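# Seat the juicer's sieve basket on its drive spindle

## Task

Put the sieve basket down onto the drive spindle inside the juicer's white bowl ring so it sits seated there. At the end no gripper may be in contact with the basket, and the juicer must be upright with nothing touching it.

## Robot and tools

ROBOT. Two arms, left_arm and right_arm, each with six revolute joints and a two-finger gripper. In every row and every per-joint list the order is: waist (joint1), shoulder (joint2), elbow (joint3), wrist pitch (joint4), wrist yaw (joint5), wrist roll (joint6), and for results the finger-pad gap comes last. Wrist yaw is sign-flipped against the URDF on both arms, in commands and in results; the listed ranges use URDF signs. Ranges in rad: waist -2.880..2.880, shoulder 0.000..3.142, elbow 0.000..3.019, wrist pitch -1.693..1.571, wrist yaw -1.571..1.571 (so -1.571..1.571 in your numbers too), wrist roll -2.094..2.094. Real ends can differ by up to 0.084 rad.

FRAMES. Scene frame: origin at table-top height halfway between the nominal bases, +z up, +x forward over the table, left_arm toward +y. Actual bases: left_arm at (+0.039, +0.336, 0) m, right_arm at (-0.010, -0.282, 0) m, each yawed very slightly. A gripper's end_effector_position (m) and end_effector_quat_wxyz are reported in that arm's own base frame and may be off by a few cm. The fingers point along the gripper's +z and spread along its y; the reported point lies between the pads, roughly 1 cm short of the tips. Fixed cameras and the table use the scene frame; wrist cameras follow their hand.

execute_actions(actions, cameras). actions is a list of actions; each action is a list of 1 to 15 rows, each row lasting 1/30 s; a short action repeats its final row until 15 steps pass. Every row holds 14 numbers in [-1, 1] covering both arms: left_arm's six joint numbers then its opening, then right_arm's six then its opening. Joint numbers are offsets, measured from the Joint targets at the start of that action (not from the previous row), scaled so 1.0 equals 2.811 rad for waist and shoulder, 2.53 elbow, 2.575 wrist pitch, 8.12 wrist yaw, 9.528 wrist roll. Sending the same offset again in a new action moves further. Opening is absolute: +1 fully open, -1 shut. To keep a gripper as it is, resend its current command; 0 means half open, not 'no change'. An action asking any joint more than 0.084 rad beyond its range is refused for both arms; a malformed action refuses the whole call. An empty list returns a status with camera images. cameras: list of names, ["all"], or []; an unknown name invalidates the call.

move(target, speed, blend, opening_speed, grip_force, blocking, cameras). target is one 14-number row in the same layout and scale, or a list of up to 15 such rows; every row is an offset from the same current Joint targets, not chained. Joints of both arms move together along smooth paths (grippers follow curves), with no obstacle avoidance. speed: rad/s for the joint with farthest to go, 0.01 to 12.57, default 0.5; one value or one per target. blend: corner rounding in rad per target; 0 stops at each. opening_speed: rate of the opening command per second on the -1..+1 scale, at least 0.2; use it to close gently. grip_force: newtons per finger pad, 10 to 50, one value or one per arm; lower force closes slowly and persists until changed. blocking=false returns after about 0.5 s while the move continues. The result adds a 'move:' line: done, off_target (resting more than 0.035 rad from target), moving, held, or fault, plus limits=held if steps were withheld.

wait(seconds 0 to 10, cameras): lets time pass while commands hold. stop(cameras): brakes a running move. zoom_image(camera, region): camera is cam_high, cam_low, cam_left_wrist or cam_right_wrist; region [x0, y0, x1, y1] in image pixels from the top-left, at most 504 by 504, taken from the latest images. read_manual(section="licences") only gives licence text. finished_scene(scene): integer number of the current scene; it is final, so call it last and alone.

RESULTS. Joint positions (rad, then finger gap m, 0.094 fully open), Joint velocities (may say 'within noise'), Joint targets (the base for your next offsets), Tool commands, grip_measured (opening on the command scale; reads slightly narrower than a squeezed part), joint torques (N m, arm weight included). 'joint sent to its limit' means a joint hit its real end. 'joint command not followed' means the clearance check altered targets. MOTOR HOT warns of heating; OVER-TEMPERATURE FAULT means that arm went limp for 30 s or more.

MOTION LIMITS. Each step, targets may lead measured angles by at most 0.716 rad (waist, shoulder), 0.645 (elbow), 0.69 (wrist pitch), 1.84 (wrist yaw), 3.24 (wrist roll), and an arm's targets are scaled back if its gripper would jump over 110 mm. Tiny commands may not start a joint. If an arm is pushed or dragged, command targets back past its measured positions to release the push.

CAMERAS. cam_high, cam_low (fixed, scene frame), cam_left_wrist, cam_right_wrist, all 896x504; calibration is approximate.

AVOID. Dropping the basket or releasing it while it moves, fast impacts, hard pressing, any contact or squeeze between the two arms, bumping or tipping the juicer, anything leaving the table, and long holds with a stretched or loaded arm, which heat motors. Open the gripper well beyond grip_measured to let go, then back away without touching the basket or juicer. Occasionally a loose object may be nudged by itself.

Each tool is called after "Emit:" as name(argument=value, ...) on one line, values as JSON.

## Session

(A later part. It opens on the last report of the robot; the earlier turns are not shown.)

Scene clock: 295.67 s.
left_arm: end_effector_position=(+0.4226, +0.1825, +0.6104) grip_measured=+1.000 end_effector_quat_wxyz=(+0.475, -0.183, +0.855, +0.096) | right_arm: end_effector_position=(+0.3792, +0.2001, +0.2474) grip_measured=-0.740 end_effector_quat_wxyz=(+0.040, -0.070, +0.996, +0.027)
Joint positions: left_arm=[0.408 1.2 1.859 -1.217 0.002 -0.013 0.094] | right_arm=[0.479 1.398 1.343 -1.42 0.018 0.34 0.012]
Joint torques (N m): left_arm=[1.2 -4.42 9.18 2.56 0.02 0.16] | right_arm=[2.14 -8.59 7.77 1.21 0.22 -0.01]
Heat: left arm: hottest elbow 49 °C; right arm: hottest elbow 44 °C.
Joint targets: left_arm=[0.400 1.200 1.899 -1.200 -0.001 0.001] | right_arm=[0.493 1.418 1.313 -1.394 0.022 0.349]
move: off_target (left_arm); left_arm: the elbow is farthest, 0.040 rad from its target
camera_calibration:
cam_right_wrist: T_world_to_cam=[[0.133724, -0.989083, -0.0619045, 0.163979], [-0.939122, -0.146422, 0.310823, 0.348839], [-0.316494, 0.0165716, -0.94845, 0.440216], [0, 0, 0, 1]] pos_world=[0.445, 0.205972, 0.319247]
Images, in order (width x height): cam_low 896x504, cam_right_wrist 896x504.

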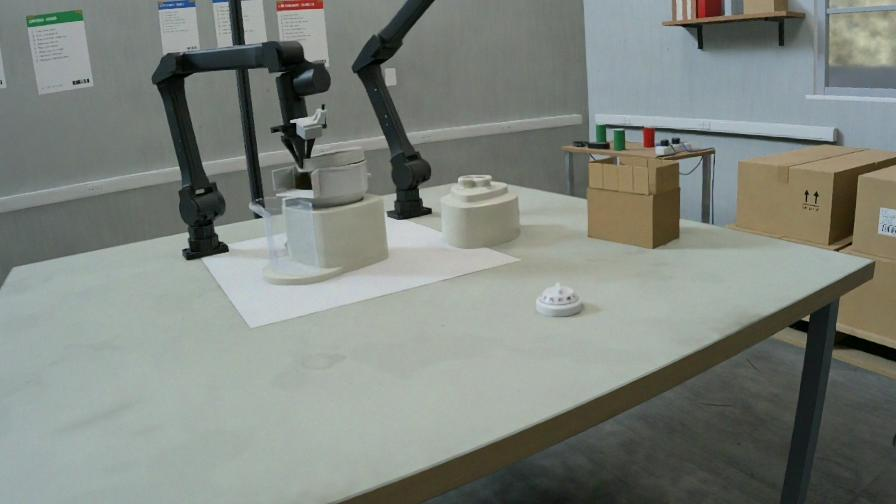

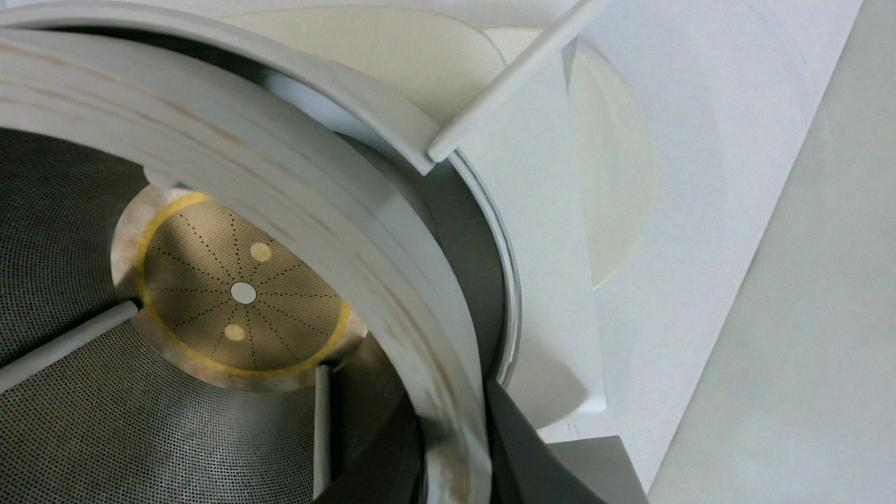

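Emit:
wait(seconds=0, cameras=["cam_high","cam_right_wrist"])

Emit:
zoom_image(camera="cam_high", region=[280, 215, 420, 345])

Emit:
zoom_image(camera="cam_right_wrist", region=[0, 0, 504, 240])

Scene clock: 304.20 s.
left_arm: end_effector_position=(+0.4226, +0.1825, +0.6104) grip_measured=+1.000 end_effector_quat_wxyz=(+0.475, -0.183, +0.855, +0.096) | right_arm: end_effector_position=(+0.3792, +0.2001, +0.2474) grip_measured=-0.740 end_effector_quat_wxyz=(+0.040, -0.070, +0.996, +0.027)
Joint positions: left_arm=[0.408 1.2 1.859 -1.217 0.002 -0.013 0.094] | right_arm=[0.479 1.398 1.343 -1.42 0.018 0.34 0.012]
Joint torques (N m): left_arm=[1.44 -4.48 9.2 2.56 0.03 0.16] | right_arm=[2.14 -7.94 7.79 1.2 0.22 0]
Heat: left arm: hottest elbow 49 °C; right arm: hottest elbow 43 °C.
Joint targets: left_arm=[0.400 1.200 1.899 -1.200 -0.001 0.001] | right_arm=[0.493 1.418 1.313 -1.394 0.022 0.349]
Tool commands: left_gripper/opening=+1.0 right_gripper/opening=-0.85
camera_calibration:
cam_right_wrist: T_world_to_cam=[[0.133724, -0.989083, -0.0619045, 0.163979], [-0.939122, -0.146422, 0.310823, 0.348839], [-0.316494, 0.0165716, -0.94845, 0.440216], [0, 0, 0, 1]] pos_world=[0.445, 0.205972, 0.319247]
Images, in order (width x height): cam_high 896x504, cam_right_wrist 896x504.

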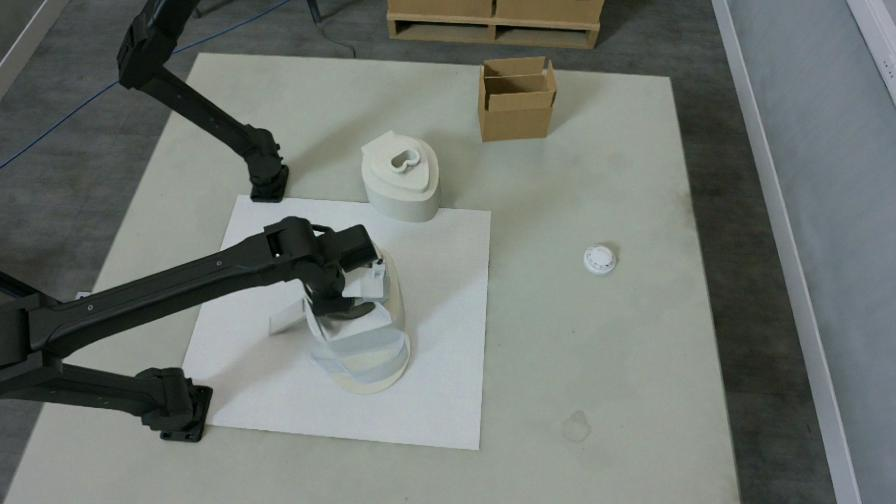

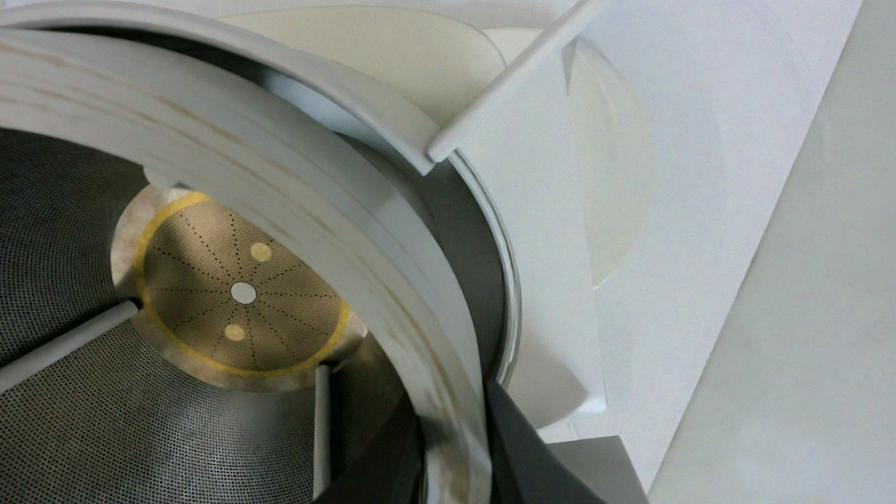

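Scaled by 3.600 from the camera's 896x504 image, which has a finer 1280x720 frame.

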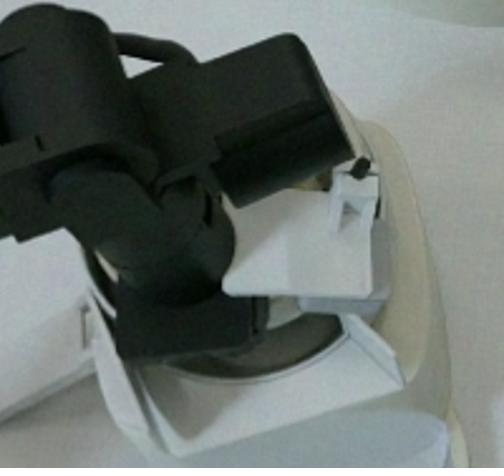

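Scaled by 1.000.

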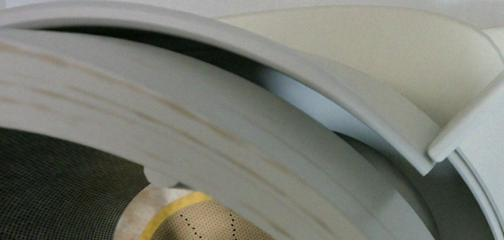

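Emit:
move(target=[[0,0,0,0,0,0,1, -0.0135,-0.0153,0.0719,-0.0528,0,-0.003,-0.85],[0,0,0,0,0,0,1, -0.0135,-0.0007,0.0269,-0.0272,0,-0.003,-0.85]], speed=[0.15,0.08], cameras=["cam_right_wrist","cam_low"])

Emit:
zoom_image(camera="cam_right_wrist", region=[0, 0, 504, 240])

Emit:
zoom_image(camera="cam_low", region=[270, 110, 390, 220])

Scene clock: 327.93 s.
left_arm: end_effector_position=(+0.4226, +0.1825, +0.6104) grip_measured=+1.000 end_effector_quat_wxyz=(+0.475, -0.183, +0.855, +0.096) | right_arm: end_effector_position=(+0.3786, +0.1950, +0.2581) grip_measured=-0.740 end_effector_quat_wxyz=(+0.026, -0.071, +0.997, +0.022)
Joint positions: left_arm=[0.408 1.2 1.859 -1.217 0.002 -0.013 0.094] | right_arm=[0.469 1.409 1.384 -1.48 0.02 0.328 0.012]
Joint torques (N m): left_arm=[1.38 -4.54 9.16 2.54 0.03 0.16] | right_arm=[0.26 -9.76 10.03 0.64 0.16 -0.15]
Heat: left arm: hottest elbow 49 °C; right arm: hottest elbow 42 °C.
Joint targets: left_arm=[0.400 1.200 1.899 -1.200 -0.001 0.001] | right_arm=[0.456 1.417 1.381 -1.464 0.022 0.321]
move: off_target (left_arm); left_arm: the elbow is farthest, 0.040 rad from its target
camera_calibration:
cam_right_wrist: T_world_to_cam=[[0.133768, -0.989624, -0.052453, 0.157292], [-0.930187, -0.143639, 0.337817, 0.333302], [-0.341846, 0.00360195, -0.939749, 0.460199], [0, 0, 0, 1]] pos_world=[0.446309, 0.201877, 0.328127]
Images, in order (width x height): cam_low 896x504, cam_right_wrist 896x504.

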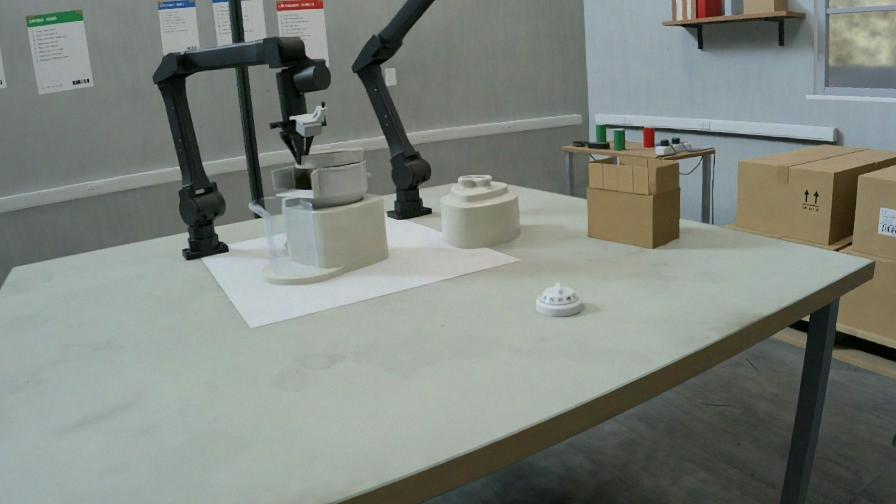

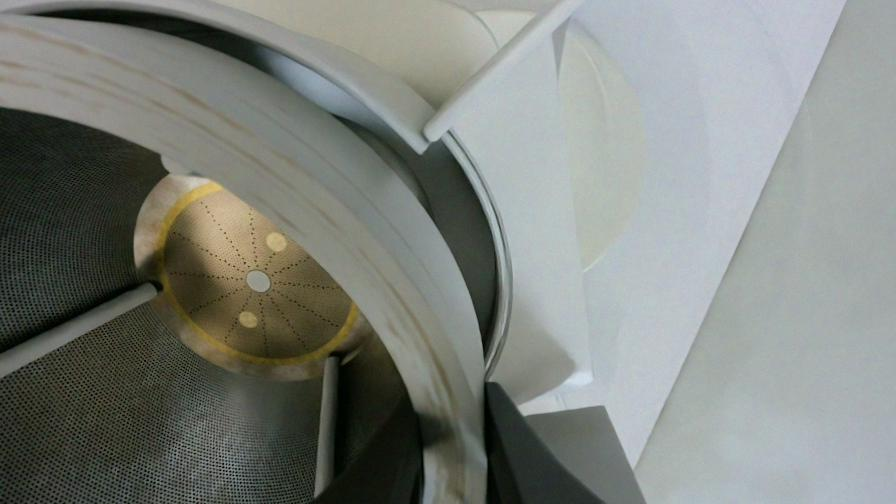

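Scaled by 1.000.

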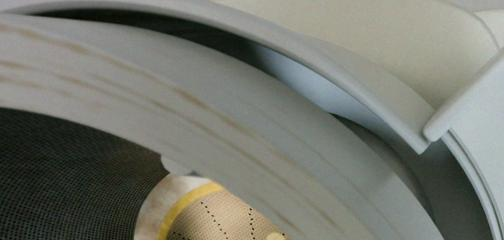

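Scaled by 4.200 from the camera's 896x504 image, which has a finer 1280x720 frame.

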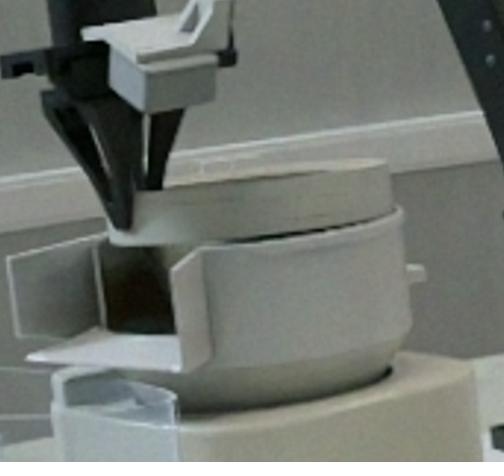

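Emit:
move(target=[[0,0,0,0,0,0,1, 0,0.0009,0,0,-0.0022,0,-0.85],[0,0,0,0,0,0,1, 0,0.002,-0.0226,0.0234,-0.0022,0,-0.85]], speed=0.06, cameras=["cam_right_wrist","cam_low"])

Emit:
zoom_image(camera="cam_low", region=[270, 110, 390, 220])

Scene clock: 342.50 s.
left_arm: end_effector_position=(+0.4226, +0.1825, +0.6104) grip_measured=+1.000 end_effector_quat_wxyz=(+0.475, -0.183, +0.855, +0.096) | right_arm: end_effector_position=(+0.3802, +0.1926, +0.2358) grip_measured=-0.740 end_effector_quat_wxyz=(+0.030, -0.070, +0.997, +0.015)
Joint positions: left_arm=[0.408 1.2 1.859 -1.217 0.002 -0.013 0.094] | right_arm=[0.468 1.412 1.328 -1.42 0.004 0.327 0.012]
Joint torques (N m): left_arm=[1.38 -4.54 9.16 2.58 0.03 0.16] | right_arm=[0.21 -10.17 9.85 0.92 0.05 -0.17]
Heat: left arm: hottest elbow 49 °C; right arm: hottest elbow 42 °C.
Joint targets: left_arm=[0.400 1.200 1.899 -1.200 -0.001 0.001] | right_arm=[0.455 1.422 1.324 -1.404 0.004 0.321]
move: off_target (left_arm); left_arm: the elbow is farthest, 0.040 rad from its target
camera_calibration:
cam_right_wrist: T_world_to_cam=[[0.133525, -0.990305, -0.0382945, 0.150358], [-0.933225, -0.138646, 0.331464, 0.343572], [-0.33356, -0.00852121, -0.94269, 0.43966], [0, 0, 0, 1]] pos_world=[0.447206, 0.200281, 0.306339]
Images, in order (width x height): cam_low 896x504, cam_right_wrist 896x504.

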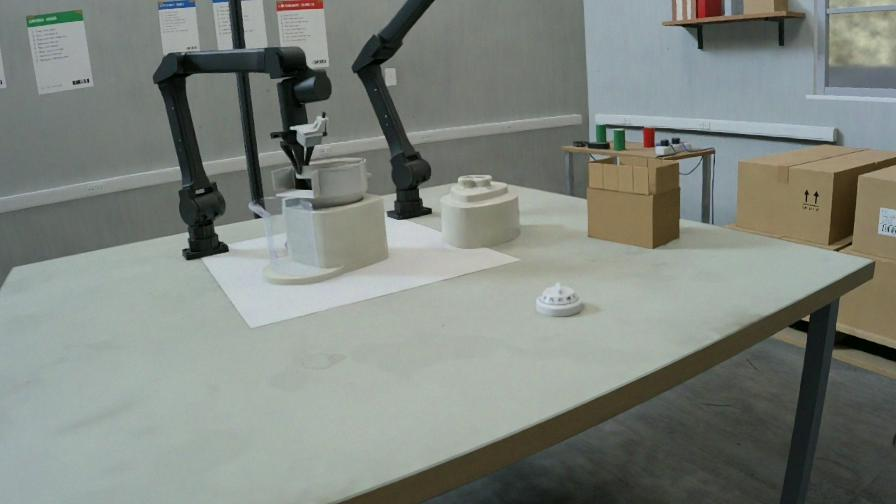

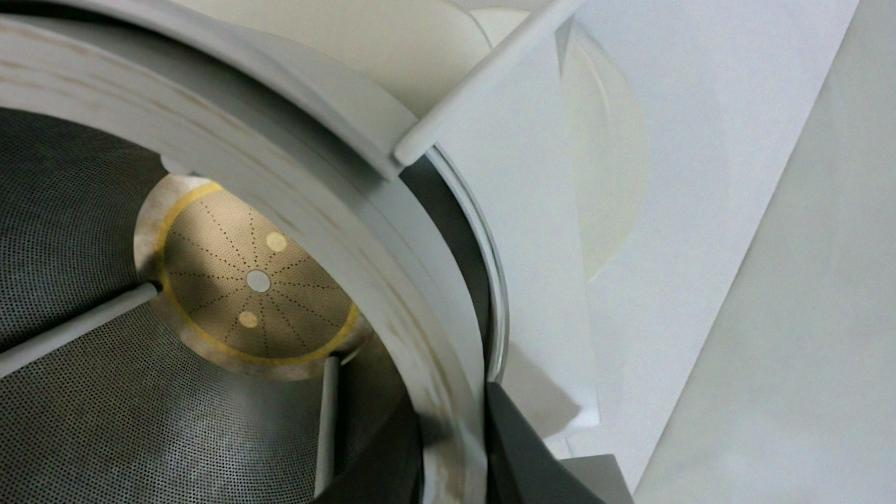

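Scaled by 4.200 from the camera's 896x504 image, which has a finer 1280x720 frame.

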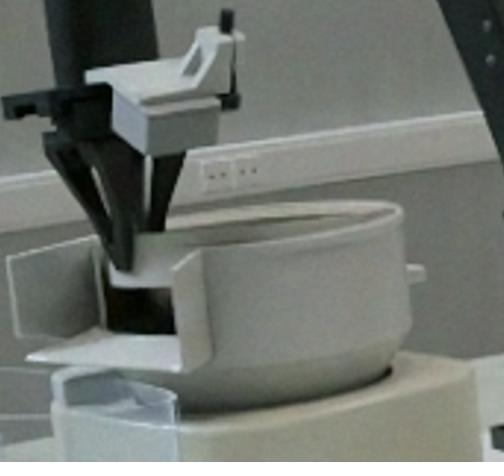

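Emit:
move(target=[0,0,0,0,0,0,1, 0,0.0012,-0.0126,0.0138,0,0,-0.85], speed=0.06)

Scene clock: 345.80 s.
left_arm: end_effector_position=(+0.4226, +0.1825, +0.6104) grip_measured=+1.000 end_effector_quat_wxyz=(+0.475, -0.183, +0.855, +0.096) | right_arm: end_effector_position=(+0.3807, +0.1928, +0.2243) grip_measured=-0.740 end_effector_quat_wxyz=(+0.032, -0.071, +0.997, +0.016)
Joint positions: left_arm=[0.408 1.2 1.859 -1.217 0.002 -0.013 0.094] | right_arm=[0.468 1.414 1.299 -1.385 0.004 0.327 0.012]
Joint torques (N m): left_arm=[1.44 -4.6 9.18 2.58 0.03 0.16] | right_arm=[0.03 -9.29 9.5 0.7 0.08 -0.15]
Heat: left arm: hottest elbow 49 °C; right arm: hottest elbow 42 °C.
Joint targets: left_arm=[0.400 1.200 1.899 -1.200 -0.001 0.001] | right_arm=[0.456 1.426 1.292 -1.368 0.004 0.320]
move: off_target (left_arm); left_arm: the elbow is farthest, 0.040 rad from its target

Emit:
move(target=[0,0,0,0,0,0,1, 0,0.001,-0.0087,0.0095,0,0,-0.85], speed=0.06, cameras=["cam_right_wrist"])

Scene clock: 350.33 s.
left_arm: end_effector_position=(+0.4226, +0.1825, +0.6104) grip_measured=+1.000 end_effector_quat_wxyz=(+0.475, -0.183, +0.855, +0.096) | right_arm: end_effector_position=(+0.3822, +0.1929, +0.2212) grip_measured=-0.740 end_effector_quat_wxyz=(+0.035, -0.073, +0.997, +0.017)
Joint positions: left_arm=[0.408 1.2 1.859 -1.217 0.002 -0.013 0.094] | right_arm=[0.467 1.414 1.291 -1.37 0.004 0.321 0.012]
Joint torques (N m): left_arm=[1.26 -4.66 9.17 2.56 0.03 0.16] | right_arm=[0.15 -9.05 8.49 1.17 0.07 -0.13]
Heat: left arm: hottest elbow 49 °C; right arm: hottest elbow 42 °C.
Joint targets: left_arm=[0.400 1.200 1.899 -1.200 -0.001 0.001] | right_arm=[0.455 1.428 1.270 -1.344 0.004 0.320]
move: off_target (left_arm); left_arm: the elbow is farthest, 0.040 rad from its target
camera_calibration:
cam_right_wrist: T_world_to_cam=[[0.138805, -0.989436, -0.0418359, 0.148544], [-0.935774, -0.144869, 0.321464, 0.354761], [-0.324129, -0.00547183, -0.945997, 0.423125], [0, 0, 0, 1]] pos_world=[0.448504, 0.200684, 0.292447]
Images, in order (width x height): cam_right_wrist 896x504.

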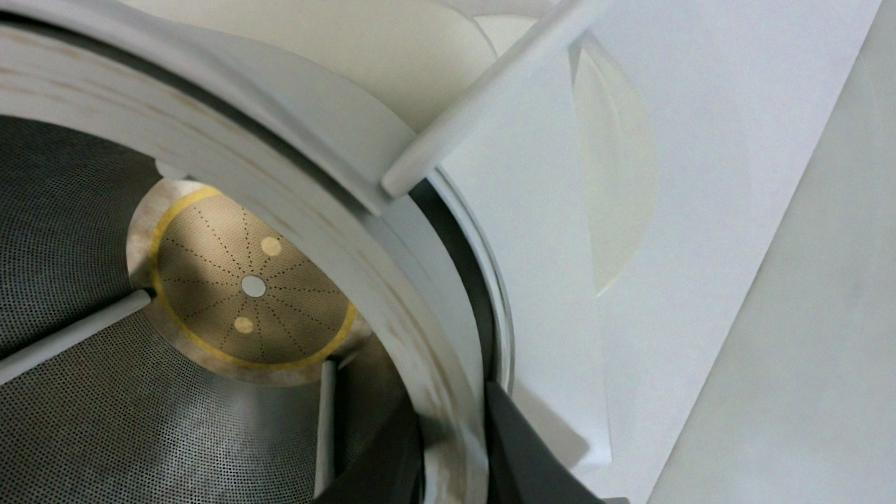

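Emit:
move(target=[[0,0,0,0,0,0,1, 0.0096,0,0,-0.0167,0,0.0008,-0.85],[0,0,0,0,0,0,1, 0.0096,0,-0.0047,-0.0167,0,0.0008,-0.85]], speed=0.06)

Scene clock: 379.43 s.
left_arm: end_effector_position=(+0.4226, +0.1825, +0.6104) grip_measured=+1.000 end_effector_quat_wxyz=(+0.475, -0.183, +0.855, +0.096) | right_arm: end_effector_position=(+0.3798, +0.1940, +0.2204) grip_measured=-0.740 end_effector_quat_wxyz=(+0.032, -0.075, +0.997, +0.016)
Joint positions: left_arm=[0.408 1.2 1.859 -1.217 0.002 -0.013 0.094] | right_arm=[0.471 1.414 1.289 -1.374 0.005 0.322 0.012]
Joint torques (N m): left_arm=[1.38 -4.42 9.18 2.56 0.03 0.17] | right_arm=[1.96 -8.88 7.6 -0.4 0.04 -0.03]
Heat: left arm: hottest elbow 50 °C; right arm: hottest elbow 40 °C.
Joint targets: left_arm=[0.400 1.200 1.899 -1.200 -0.001 0.001] | right_arm=[0.483 1.428 1.258 -1.387 0.004 0.328]
move: off_target (left_arm); left_arm: the elbow is farthest, 0.040 rad from its target

Emit:
move(target=[[0,0,0,0,0,0,1, -0.0043,-0.005,0.0123,0.005,0,-0.0006,-0.85],[0,0,0,0,0,0,1, -0.0043,-0.005,0.0123,0.005,0,-0.0006,-0.3],[0,0,0,0,0,0,1, -0.0043,-0.005,0.036,0.003,0,-0.0006,-0.3],[0,0,0,0,0,0,1, -0.0043,-0.0076,0.1174,-0.0792,0,-0.0006,-0.3]], speed=[0.1,0.1,0.15,0.15], opening_speed=0.6, cameras=["cam_right_wrist","cam_low"])

Emit:
zoom_image(camera="cam_low", region=[270, 110, 390, 220])

Scene clock: 405.30 s.
left_arm: end_effector_position=(+0.4226, +0.1825, +0.6104) grip_measured=+1.000 end_effector_quat_wxyz=(+0.475, -0.183, +0.855, +0.096) | right_arm: end_effector_position=(+0.3807, +0.1946, +0.2982) grip_measured=-0.302 end_effector_quat_wxyz=(+0.031, -0.075, +0.997, +0.016)
Joint positions: left_arm=[0.408 1.2 1.859 -1.217 0.002 -0.013 0.094] | right_arm=[0.471 1.413 1.492 -1.58 0.006 0.322 0.033]
Joint torques (N m): left_arm=[1.26 -4.48 9.2 2.56 0.03 0.16] | right_arm=[0.91 -11.34 15.38 -0.36 0.03 -0.1]
Heat: left arm: hottest elbow 50 °C; right arm: hottest elbow 40 °C.
Joint targets: left_arm=[0.400 1.200 1.899 -1.200 -0.001 0.001] | right_arm=[0.471 1.407 1.555 -1.591 0.004 0.322]
move: off_target (left_arm, right_arm); left_arm: the elbow is farthest, 0.040 rad from its target; right_arm: the elbow is farthest, 0.063 rad from its target
camera_calibration:
cam_right_wrist: T_world_to_cam=[[0.14206, -0.989029, -0.0405119, 0.151918], [-0.932835, -0.147455, 0.328748, 0.326191], [-0.331115, -0.00891104, -0.943548, 0.498036], [0, 0, 0, 1]] pos_world=[0.447608, 0.202788, 0.368841]
Images, in order (width x height): cam_low 896x504, cam_right_wrist 896x504.

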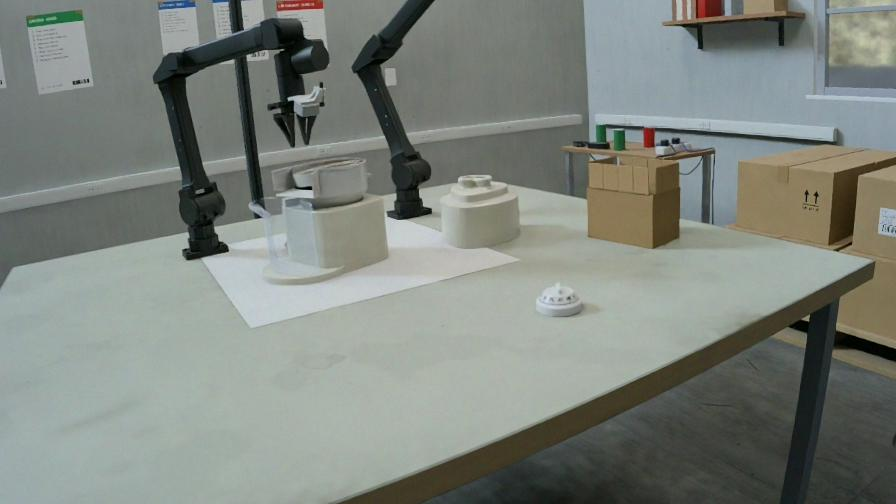

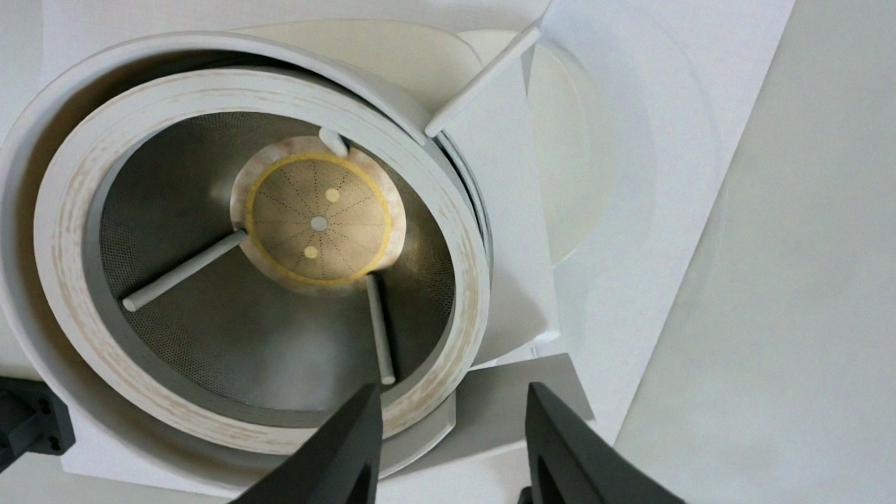

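Scaled by 4.200 from the camera's 896x504 image, which has a finer 1280x720 frame.

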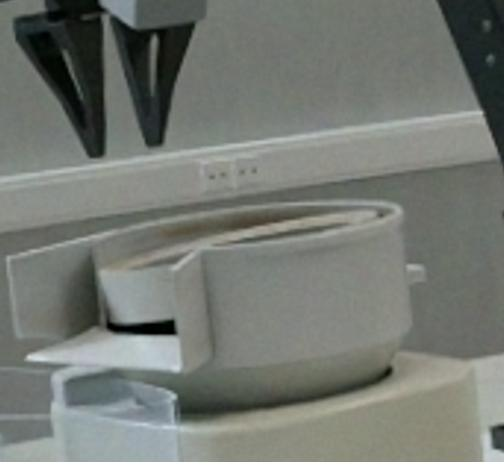

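Emit:
move(target=[[0,0,0,0,0,0,1, 0.0605,0.0953,0.1146,-0.0097,-0.0005,0.1245,-1],[0,0,0,0,0,0,1, 0.0605,0.0936,0.0466,0.0361,-0.0005,0.1245,-1]], speed=[0.8,0.25], blend=0.03, cameras=["cam_right_wrist","cam_low"])

Scene clock: 432.30 s.
left_arm: end_effector_position=(+0.4226, +0.1825, +0.6104) grip_measured=+1.000 end_effector_quat_wxyz=(+0.475, -0.183, +0.855, +0.096) | right_arm: end_effector_position=(+0.4233, +0.3095, +0.2632) grip_measured=-0.993 end_effector_quat_wxyz=(+0.018, +0.421, +0.906, +0.036)
Joint positions: left_arm=[0.408 1.2 1.859 -1.217 0.002 -0.013 0.094] | right_arm=[0.631 1.658 1.68 -1.512 0.003 1.5 0]
Joint torques (N m): left_arm=[1.32 -4.48 9.18 2.56 0.03 0.16] | right_arm=[1.85 -13.27 9.61 0.62 -0.07 -0.01]
Heat: left arm: hottest elbow 50 °C; right arm: hottest elbow 43 °C.
Joint targets: left_arm=[0.400 1.200 1.899 -1.200 -0.001 0.001] | right_arm=[0.641 1.670 1.673 -1.498 0.000 1.509]
move: off_target (left_arm); left_arm: the elbow is farthest, 0.040 rad from its target
camera_calibration:
cam_right_wrist: T_world_to_cam=[[-0.765809, -0.636219, -0.093605, 0.547154], [-0.616963, 0.685844, 0.385973, -0.0123618], [-0.181365, 0.353332, -0.917749, 0.297876], [0, 0, 0, 1]] pos_world=[0.465413, 0.251339, 0.329363]
Images, in order (width x height): cam_low 896x504, cam_right_wrist 896x504.

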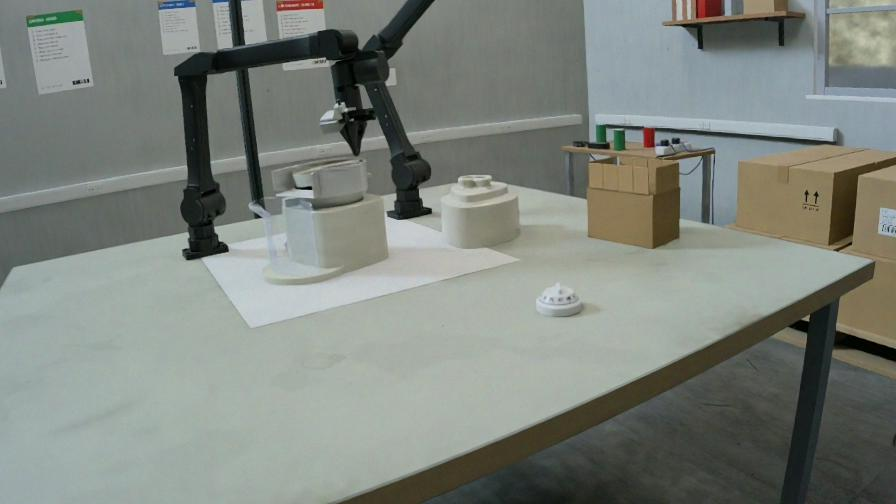

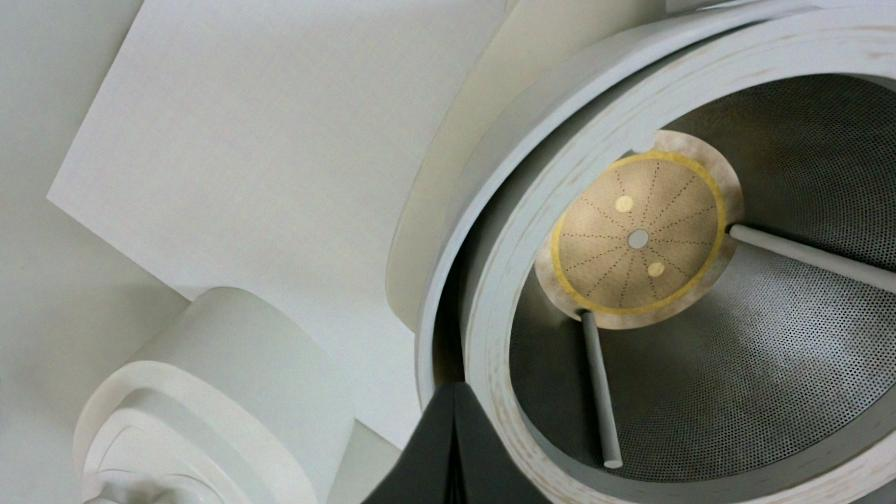

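Emit:
move(target=[0,0,0,0,0,0,1, 0,-0.0196,-0.0146,0.0047,0,0,-1], speed=0.1, cameras=["cam_right_wrist"])

Scene clock: 443.23 s.
left_arm: end_effector_position=(+0.4226, +0.1825, +0.6104) grip_measured=+1.000 end_effector_quat_wxyz=(+0.475, -0.183, +0.855, +0.096) | right_arm: end_effector_position=(+0.4165, +0.3044, +0.2623) grip_measured=-0.993 end_effector_quat_wxyz=(+0.019, +0.421, +0.906, +0.037)
Joint positions: left_arm=[0.408 1.2 1.859 -1.217 0.002 -0.013 0.094] | right_arm=[0.631 1.633 1.647 -1.5 0.003 1.5 0]
Joint torques (N m): left_arm=[1.38 -4.42 9.18 2.58 0.02 0.15] | right_arm=[1.67 -15.56 9.14 0.66 -0.04 -0.01]
Heat: left arm: hottest elbow 50 °C; right arm: hottest elbow 44 °C.
Joint targets: left_arm=[0.400 1.200 1.899 -1.200 -0.001 0.001] | right_arm=[0.641 1.615 1.636 -1.486 0.000 1.509]
move: off_target (left_arm); left_arm: the elbow is farthest, 0.040 rad from its target
camera_calibration:
cam_right_wrist: T_world_to_cam=[[-0.765612, -0.63607, -0.0961912, 0.539123], [-0.617765, 0.685241, 0.38576, -0.0121804], [-0.179456, 0.354766, -0.917571, 0.29633], [0, 0, 0, 1]] pos_world=[0.458412, 0.246139, 0.328462]
Images, in order (width x height): cam_right_wrist 896x504.

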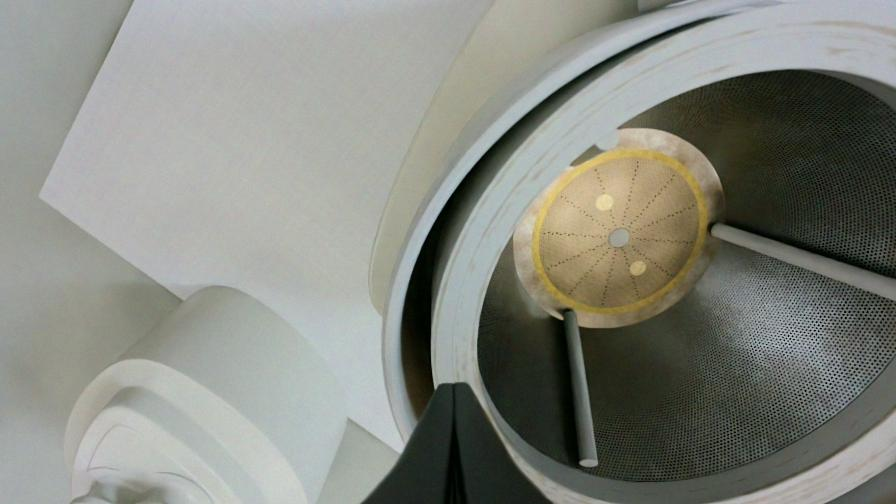

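Emit:
move(target=[0,0,0,0,0,0,1, 0,0.0015,-0.0198,0.0215,0,0,-1], speed=0.06, cameras=["cam_right_wrist","cam_low"])

Emit:
zoom_image(camera="cam_low", region=[270, 110, 390, 220])

Scene clock: 447.27 s.
left_arm: end_effector_position=(+0.4226, +0.1825, +0.6104) grip_measured=+1.000 end_effector_quat_wxyz=(+0.475, -0.183, +0.855, +0.096) | right_arm: end_effector_position=(+0.4176, +0.3053, +0.2438) grip_measured=-0.993 end_effector_quat_wxyz=(+0.021, +0.421, +0.906, +0.040)
Joint positions: left_arm=[0.408 1.2 1.859 -1.217 0.002 -0.013 0.094] | right_arm=[0.631 1.633 1.598 -1.445 0.003 1.5 0]
Joint torques (N m): left_arm=[1.32 -4.37 9.16 2.55 0.02 0.15] | right_arm=[1.67 -15.27 9.18 0.64 -0.08 -0.03]
Heat: left arm: hottest elbow 50 °C; right arm: hottest elbow 44 °C.
Joint targets: left_arm=[0.400 1.200 1.899 -1.200 -0.001 0.001] | right_arm=[0.641 1.619 1.586 -1.431 0.000 1.509]
move: off_target (left_arm); left_arm: the elbow is farthest, 0.040 rad from its target
camera_calibration:
cam_right_wrist: T_world_to_cam=[[-0.765096, -0.635678, -0.102673, 0.540011], [-0.619794, 0.683777, 0.385103, -0.00346322], [-0.174596, 0.358277, -0.917145, 0.276053], [0, 0, 0, 1]] pos_world=[0.459211, 0.246738, 0.309959]
Images, in order (width x height): cam_low 896x504, cam_right_wrist 896x504.

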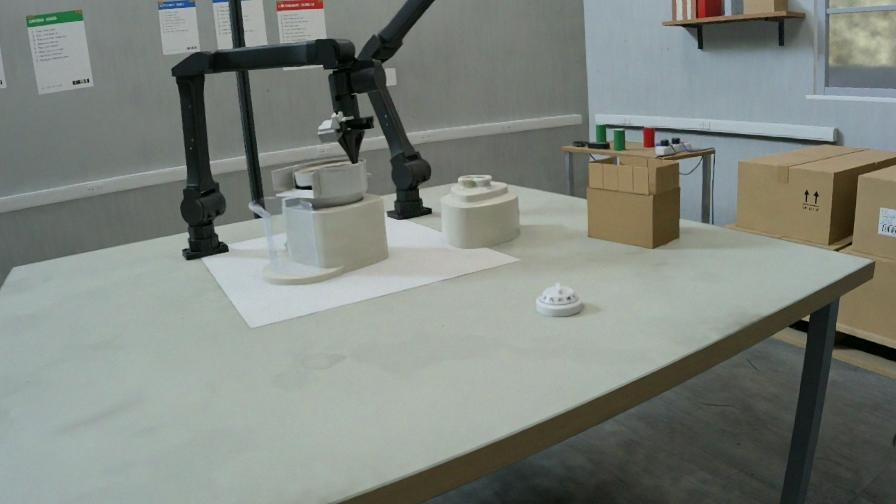

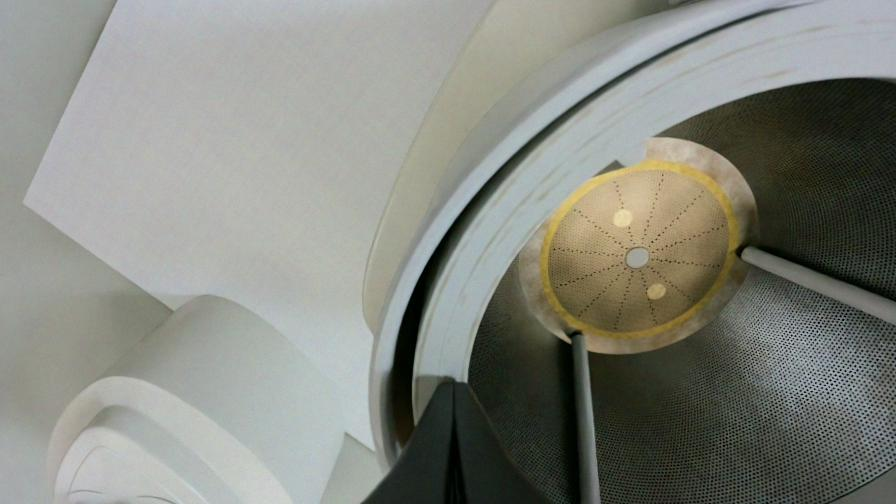

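Scaled by 4.200 from the camera's 896x504 image, which has a finer 1280x720 frame.

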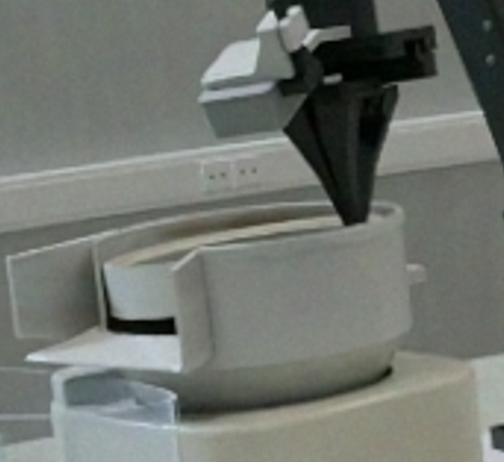

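Emit:
move(target=[0,0,0,0,0,0,1, 0,0,-0.0075,0.008,0,0,-1], speed=0.06, cameras=["cam_right_wrist","cam_low"])

Emit:
zoom_image(camera="cam_low", region=[270, 110, 390, 220])

Scene clock: 450.67 s.
left_arm: end_effector_position=(+0.4226, +0.1825, +0.6104) grip_measured=+1.000 end_effector_quat_wxyz=(+0.475, -0.183, +0.855, +0.096) | right_arm: end_effector_position=(+0.4178, +0.3054, +0.2367) grip_measured=-0.993 end_effector_quat_wxyz=(+0.021, +0.421, +0.906, +0.041)
Joint positions: left_arm=[0.408 1.2 1.859 -1.217 0.002 -0.013 0.094] | right_arm=[0.631 1.633 1.579 -1.424 0.003 1.5 0]
Joint torques (N m): left_arm=[1.38 -4.48 9.2 2.56 0.03 0.16] | right_arm=[1.79 -15.33 9.21 0.65 -0.06 0]
Heat: left arm: hottest elbow 50 °C; right arm: hottest elbow 44 °C.
Joint targets: left_arm=[0.400 1.200 1.899 -1.200 -0.001 0.001] | right_arm=[0.641 1.619 1.567 -1.410 0.000 1.508]
move: off_target (left_arm); left_arm: the elbow is farthest, 0.040 rad from its target
camera_calibration:
cam_right_wrist: T_world_to_cam=[[-0.764906, -0.635534, -0.10495, 0.539912], [-0.620505, 0.683261, 0.384874, -0.000274066], [-0.172892, 0.359514, -0.916983, 0.268368], [0, 0, 0, 1]] pos_world=[0.459211, 0.246837, 0.302858]
Images, in order (width x height): cam_low 896x504, cam_right_wrist 896x504.

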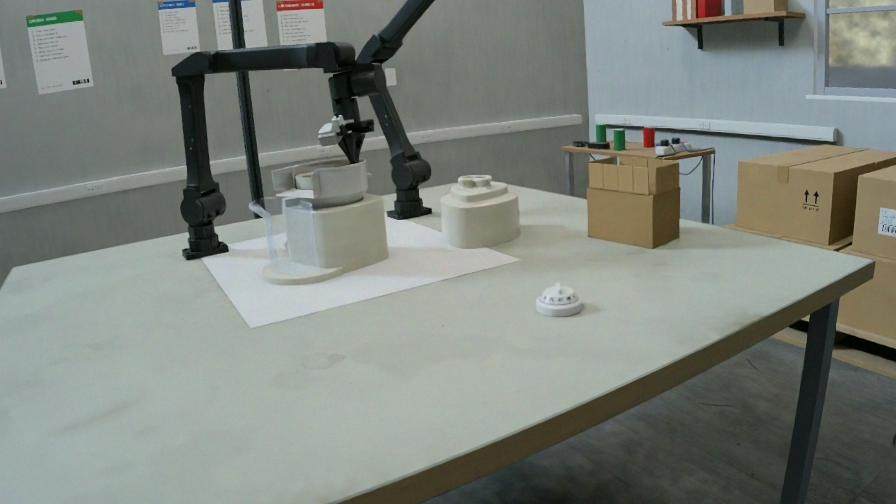

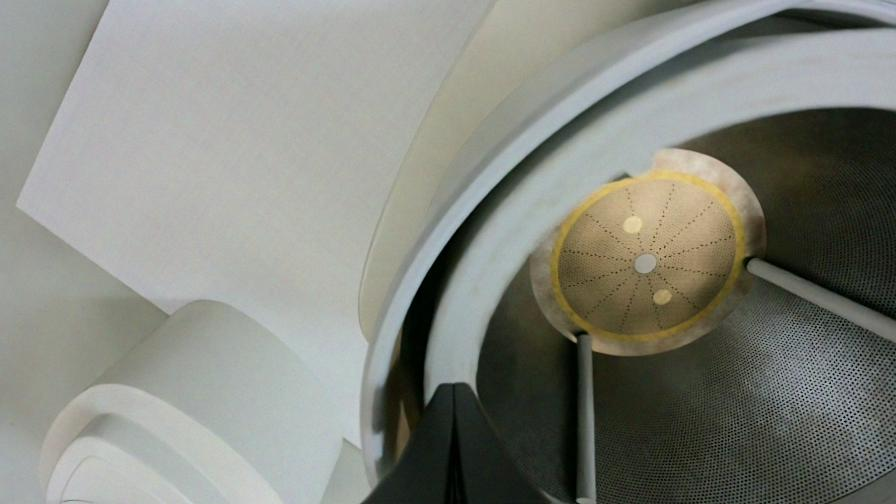

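Scaled by 4.200 from the camera's 896x504 image, which has a finer 1280x720 frame.

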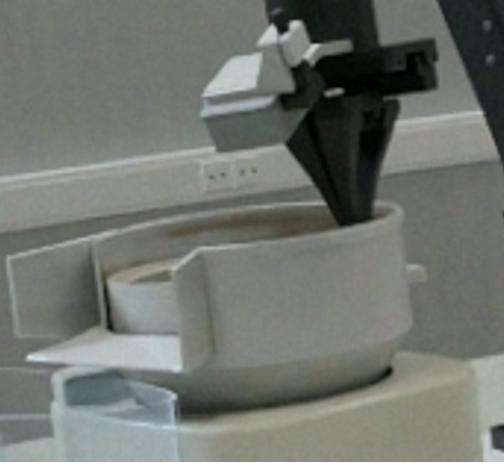

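Emit:
move(target=[[0,0,0,0,0,0,1, 0,0,0.0285,0,0,0,-1],[0,0,0,0,0,0,1, 0,0,0.1075,-0.0882,0,0,-1],[0,0,0,0,0,0,1, -0.0053,-0.1341,-0.0364,-0.0214,0,-0.1583,-1]], speed=[0.15,0.2,0.9], blend=[0,0.05,0], cameras=["cam_right_wrist","cam_low","cam_high"])

Emit:
zoom_image(camera="cam_low", region=[270, 110, 390, 220])

Emit:
zoom_image(camera="cam_right_wrist", region=[230, 20, 690, 440])

Scene clock: 460.83 s.
left_arm: end_effector_position=(+0.4226, +0.1825, +0.6104) grip_measured=+1.000 end_effector_quat_wxyz=(+0.475, -0.183, +0.855, +0.096) | right_arm: end_effector_position=(+0.3380, +0.2471, +0.3648) grip_measured=-0.993 end_effector_quat_wxyz=(+0.152, -0.302, +0.940, +0.052)
Joint positions: left_arm=[0.408 1.2 1.859 -1.217 0.002 -0.013 0.094] | right_arm=[0.631 1.254 1.488 -1.482 0.003 0.009 0]
Joint torques (N m): left_arm=[1.2 -4.42 9.2 2.54 0.03 0.17] | right_arm=[0.56 -8.7 9.43 1.21 -0.01 -0.16]
Heat: left arm: hottest elbow 50 °C; right arm: hottest elbow 44 °C.
Joint targets: left_arm=[0.400 1.200 1.899 -1.200 -0.001 0.001] | right_arm=[0.626 1.242 1.475 -1.465 0.000 0.000]
move: off_target (left_arm); left_arm: the elbow is farthest, 0.040 rad from its target
camera_calibration:
cam_right_wrist: T_world_to_cam=[[0.580234, -0.814199, -0.0202078, 0.0138417], [-0.811009, -0.579883, 0.0774537, 0.4295], [-0.0747809, -0.0285526, -0.996791, 0.484798], [0, 0, 0, 1]] pos_world=[0.376551, 0.274172, 0.450255]
Images, in order (width x height): cam_high 896x504, cam_low 896x504, cam_right_wrist 896x504.

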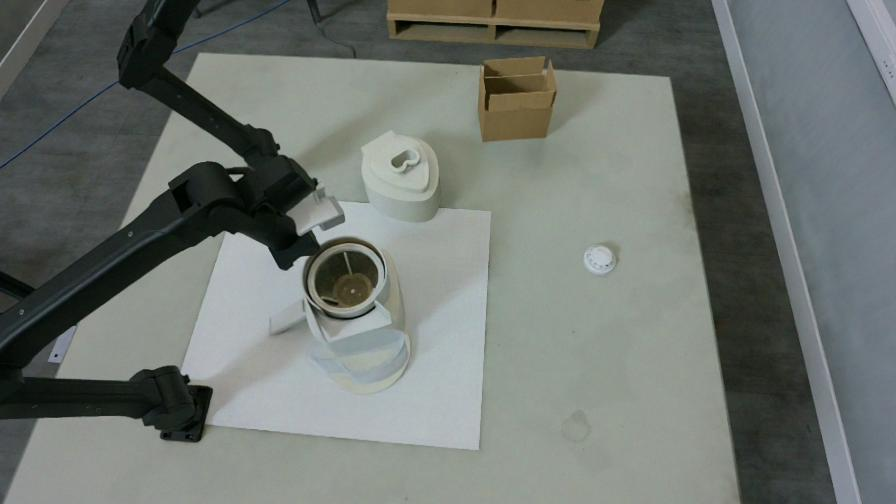

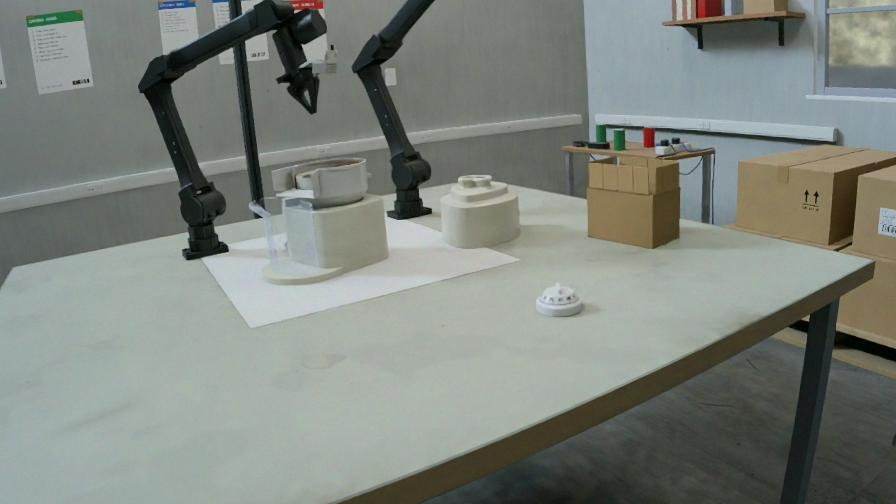

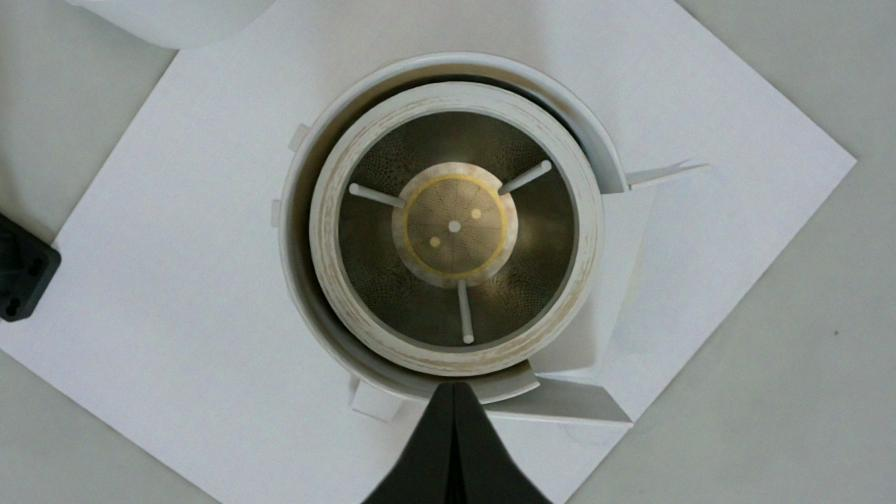

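Scaled by 4.200 from the camera's 896x504 image, which has a finer 1280x720 frame.

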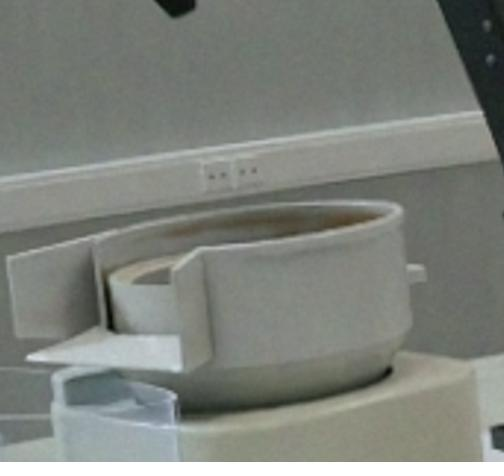

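Scaled by 1.096 from the camera's 896x504 image, which has a finer 1280x720 frame.

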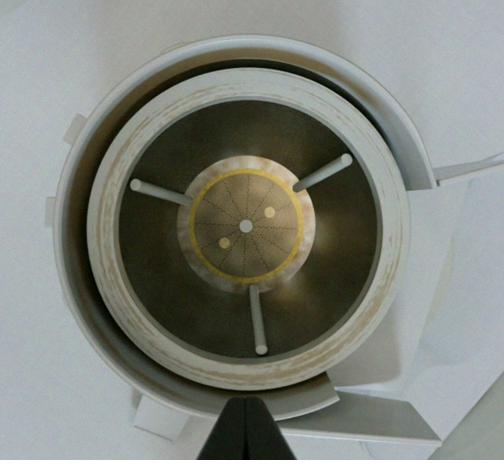

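Emit:
finished_scene(scene=2)

The scene is finished: the task was done.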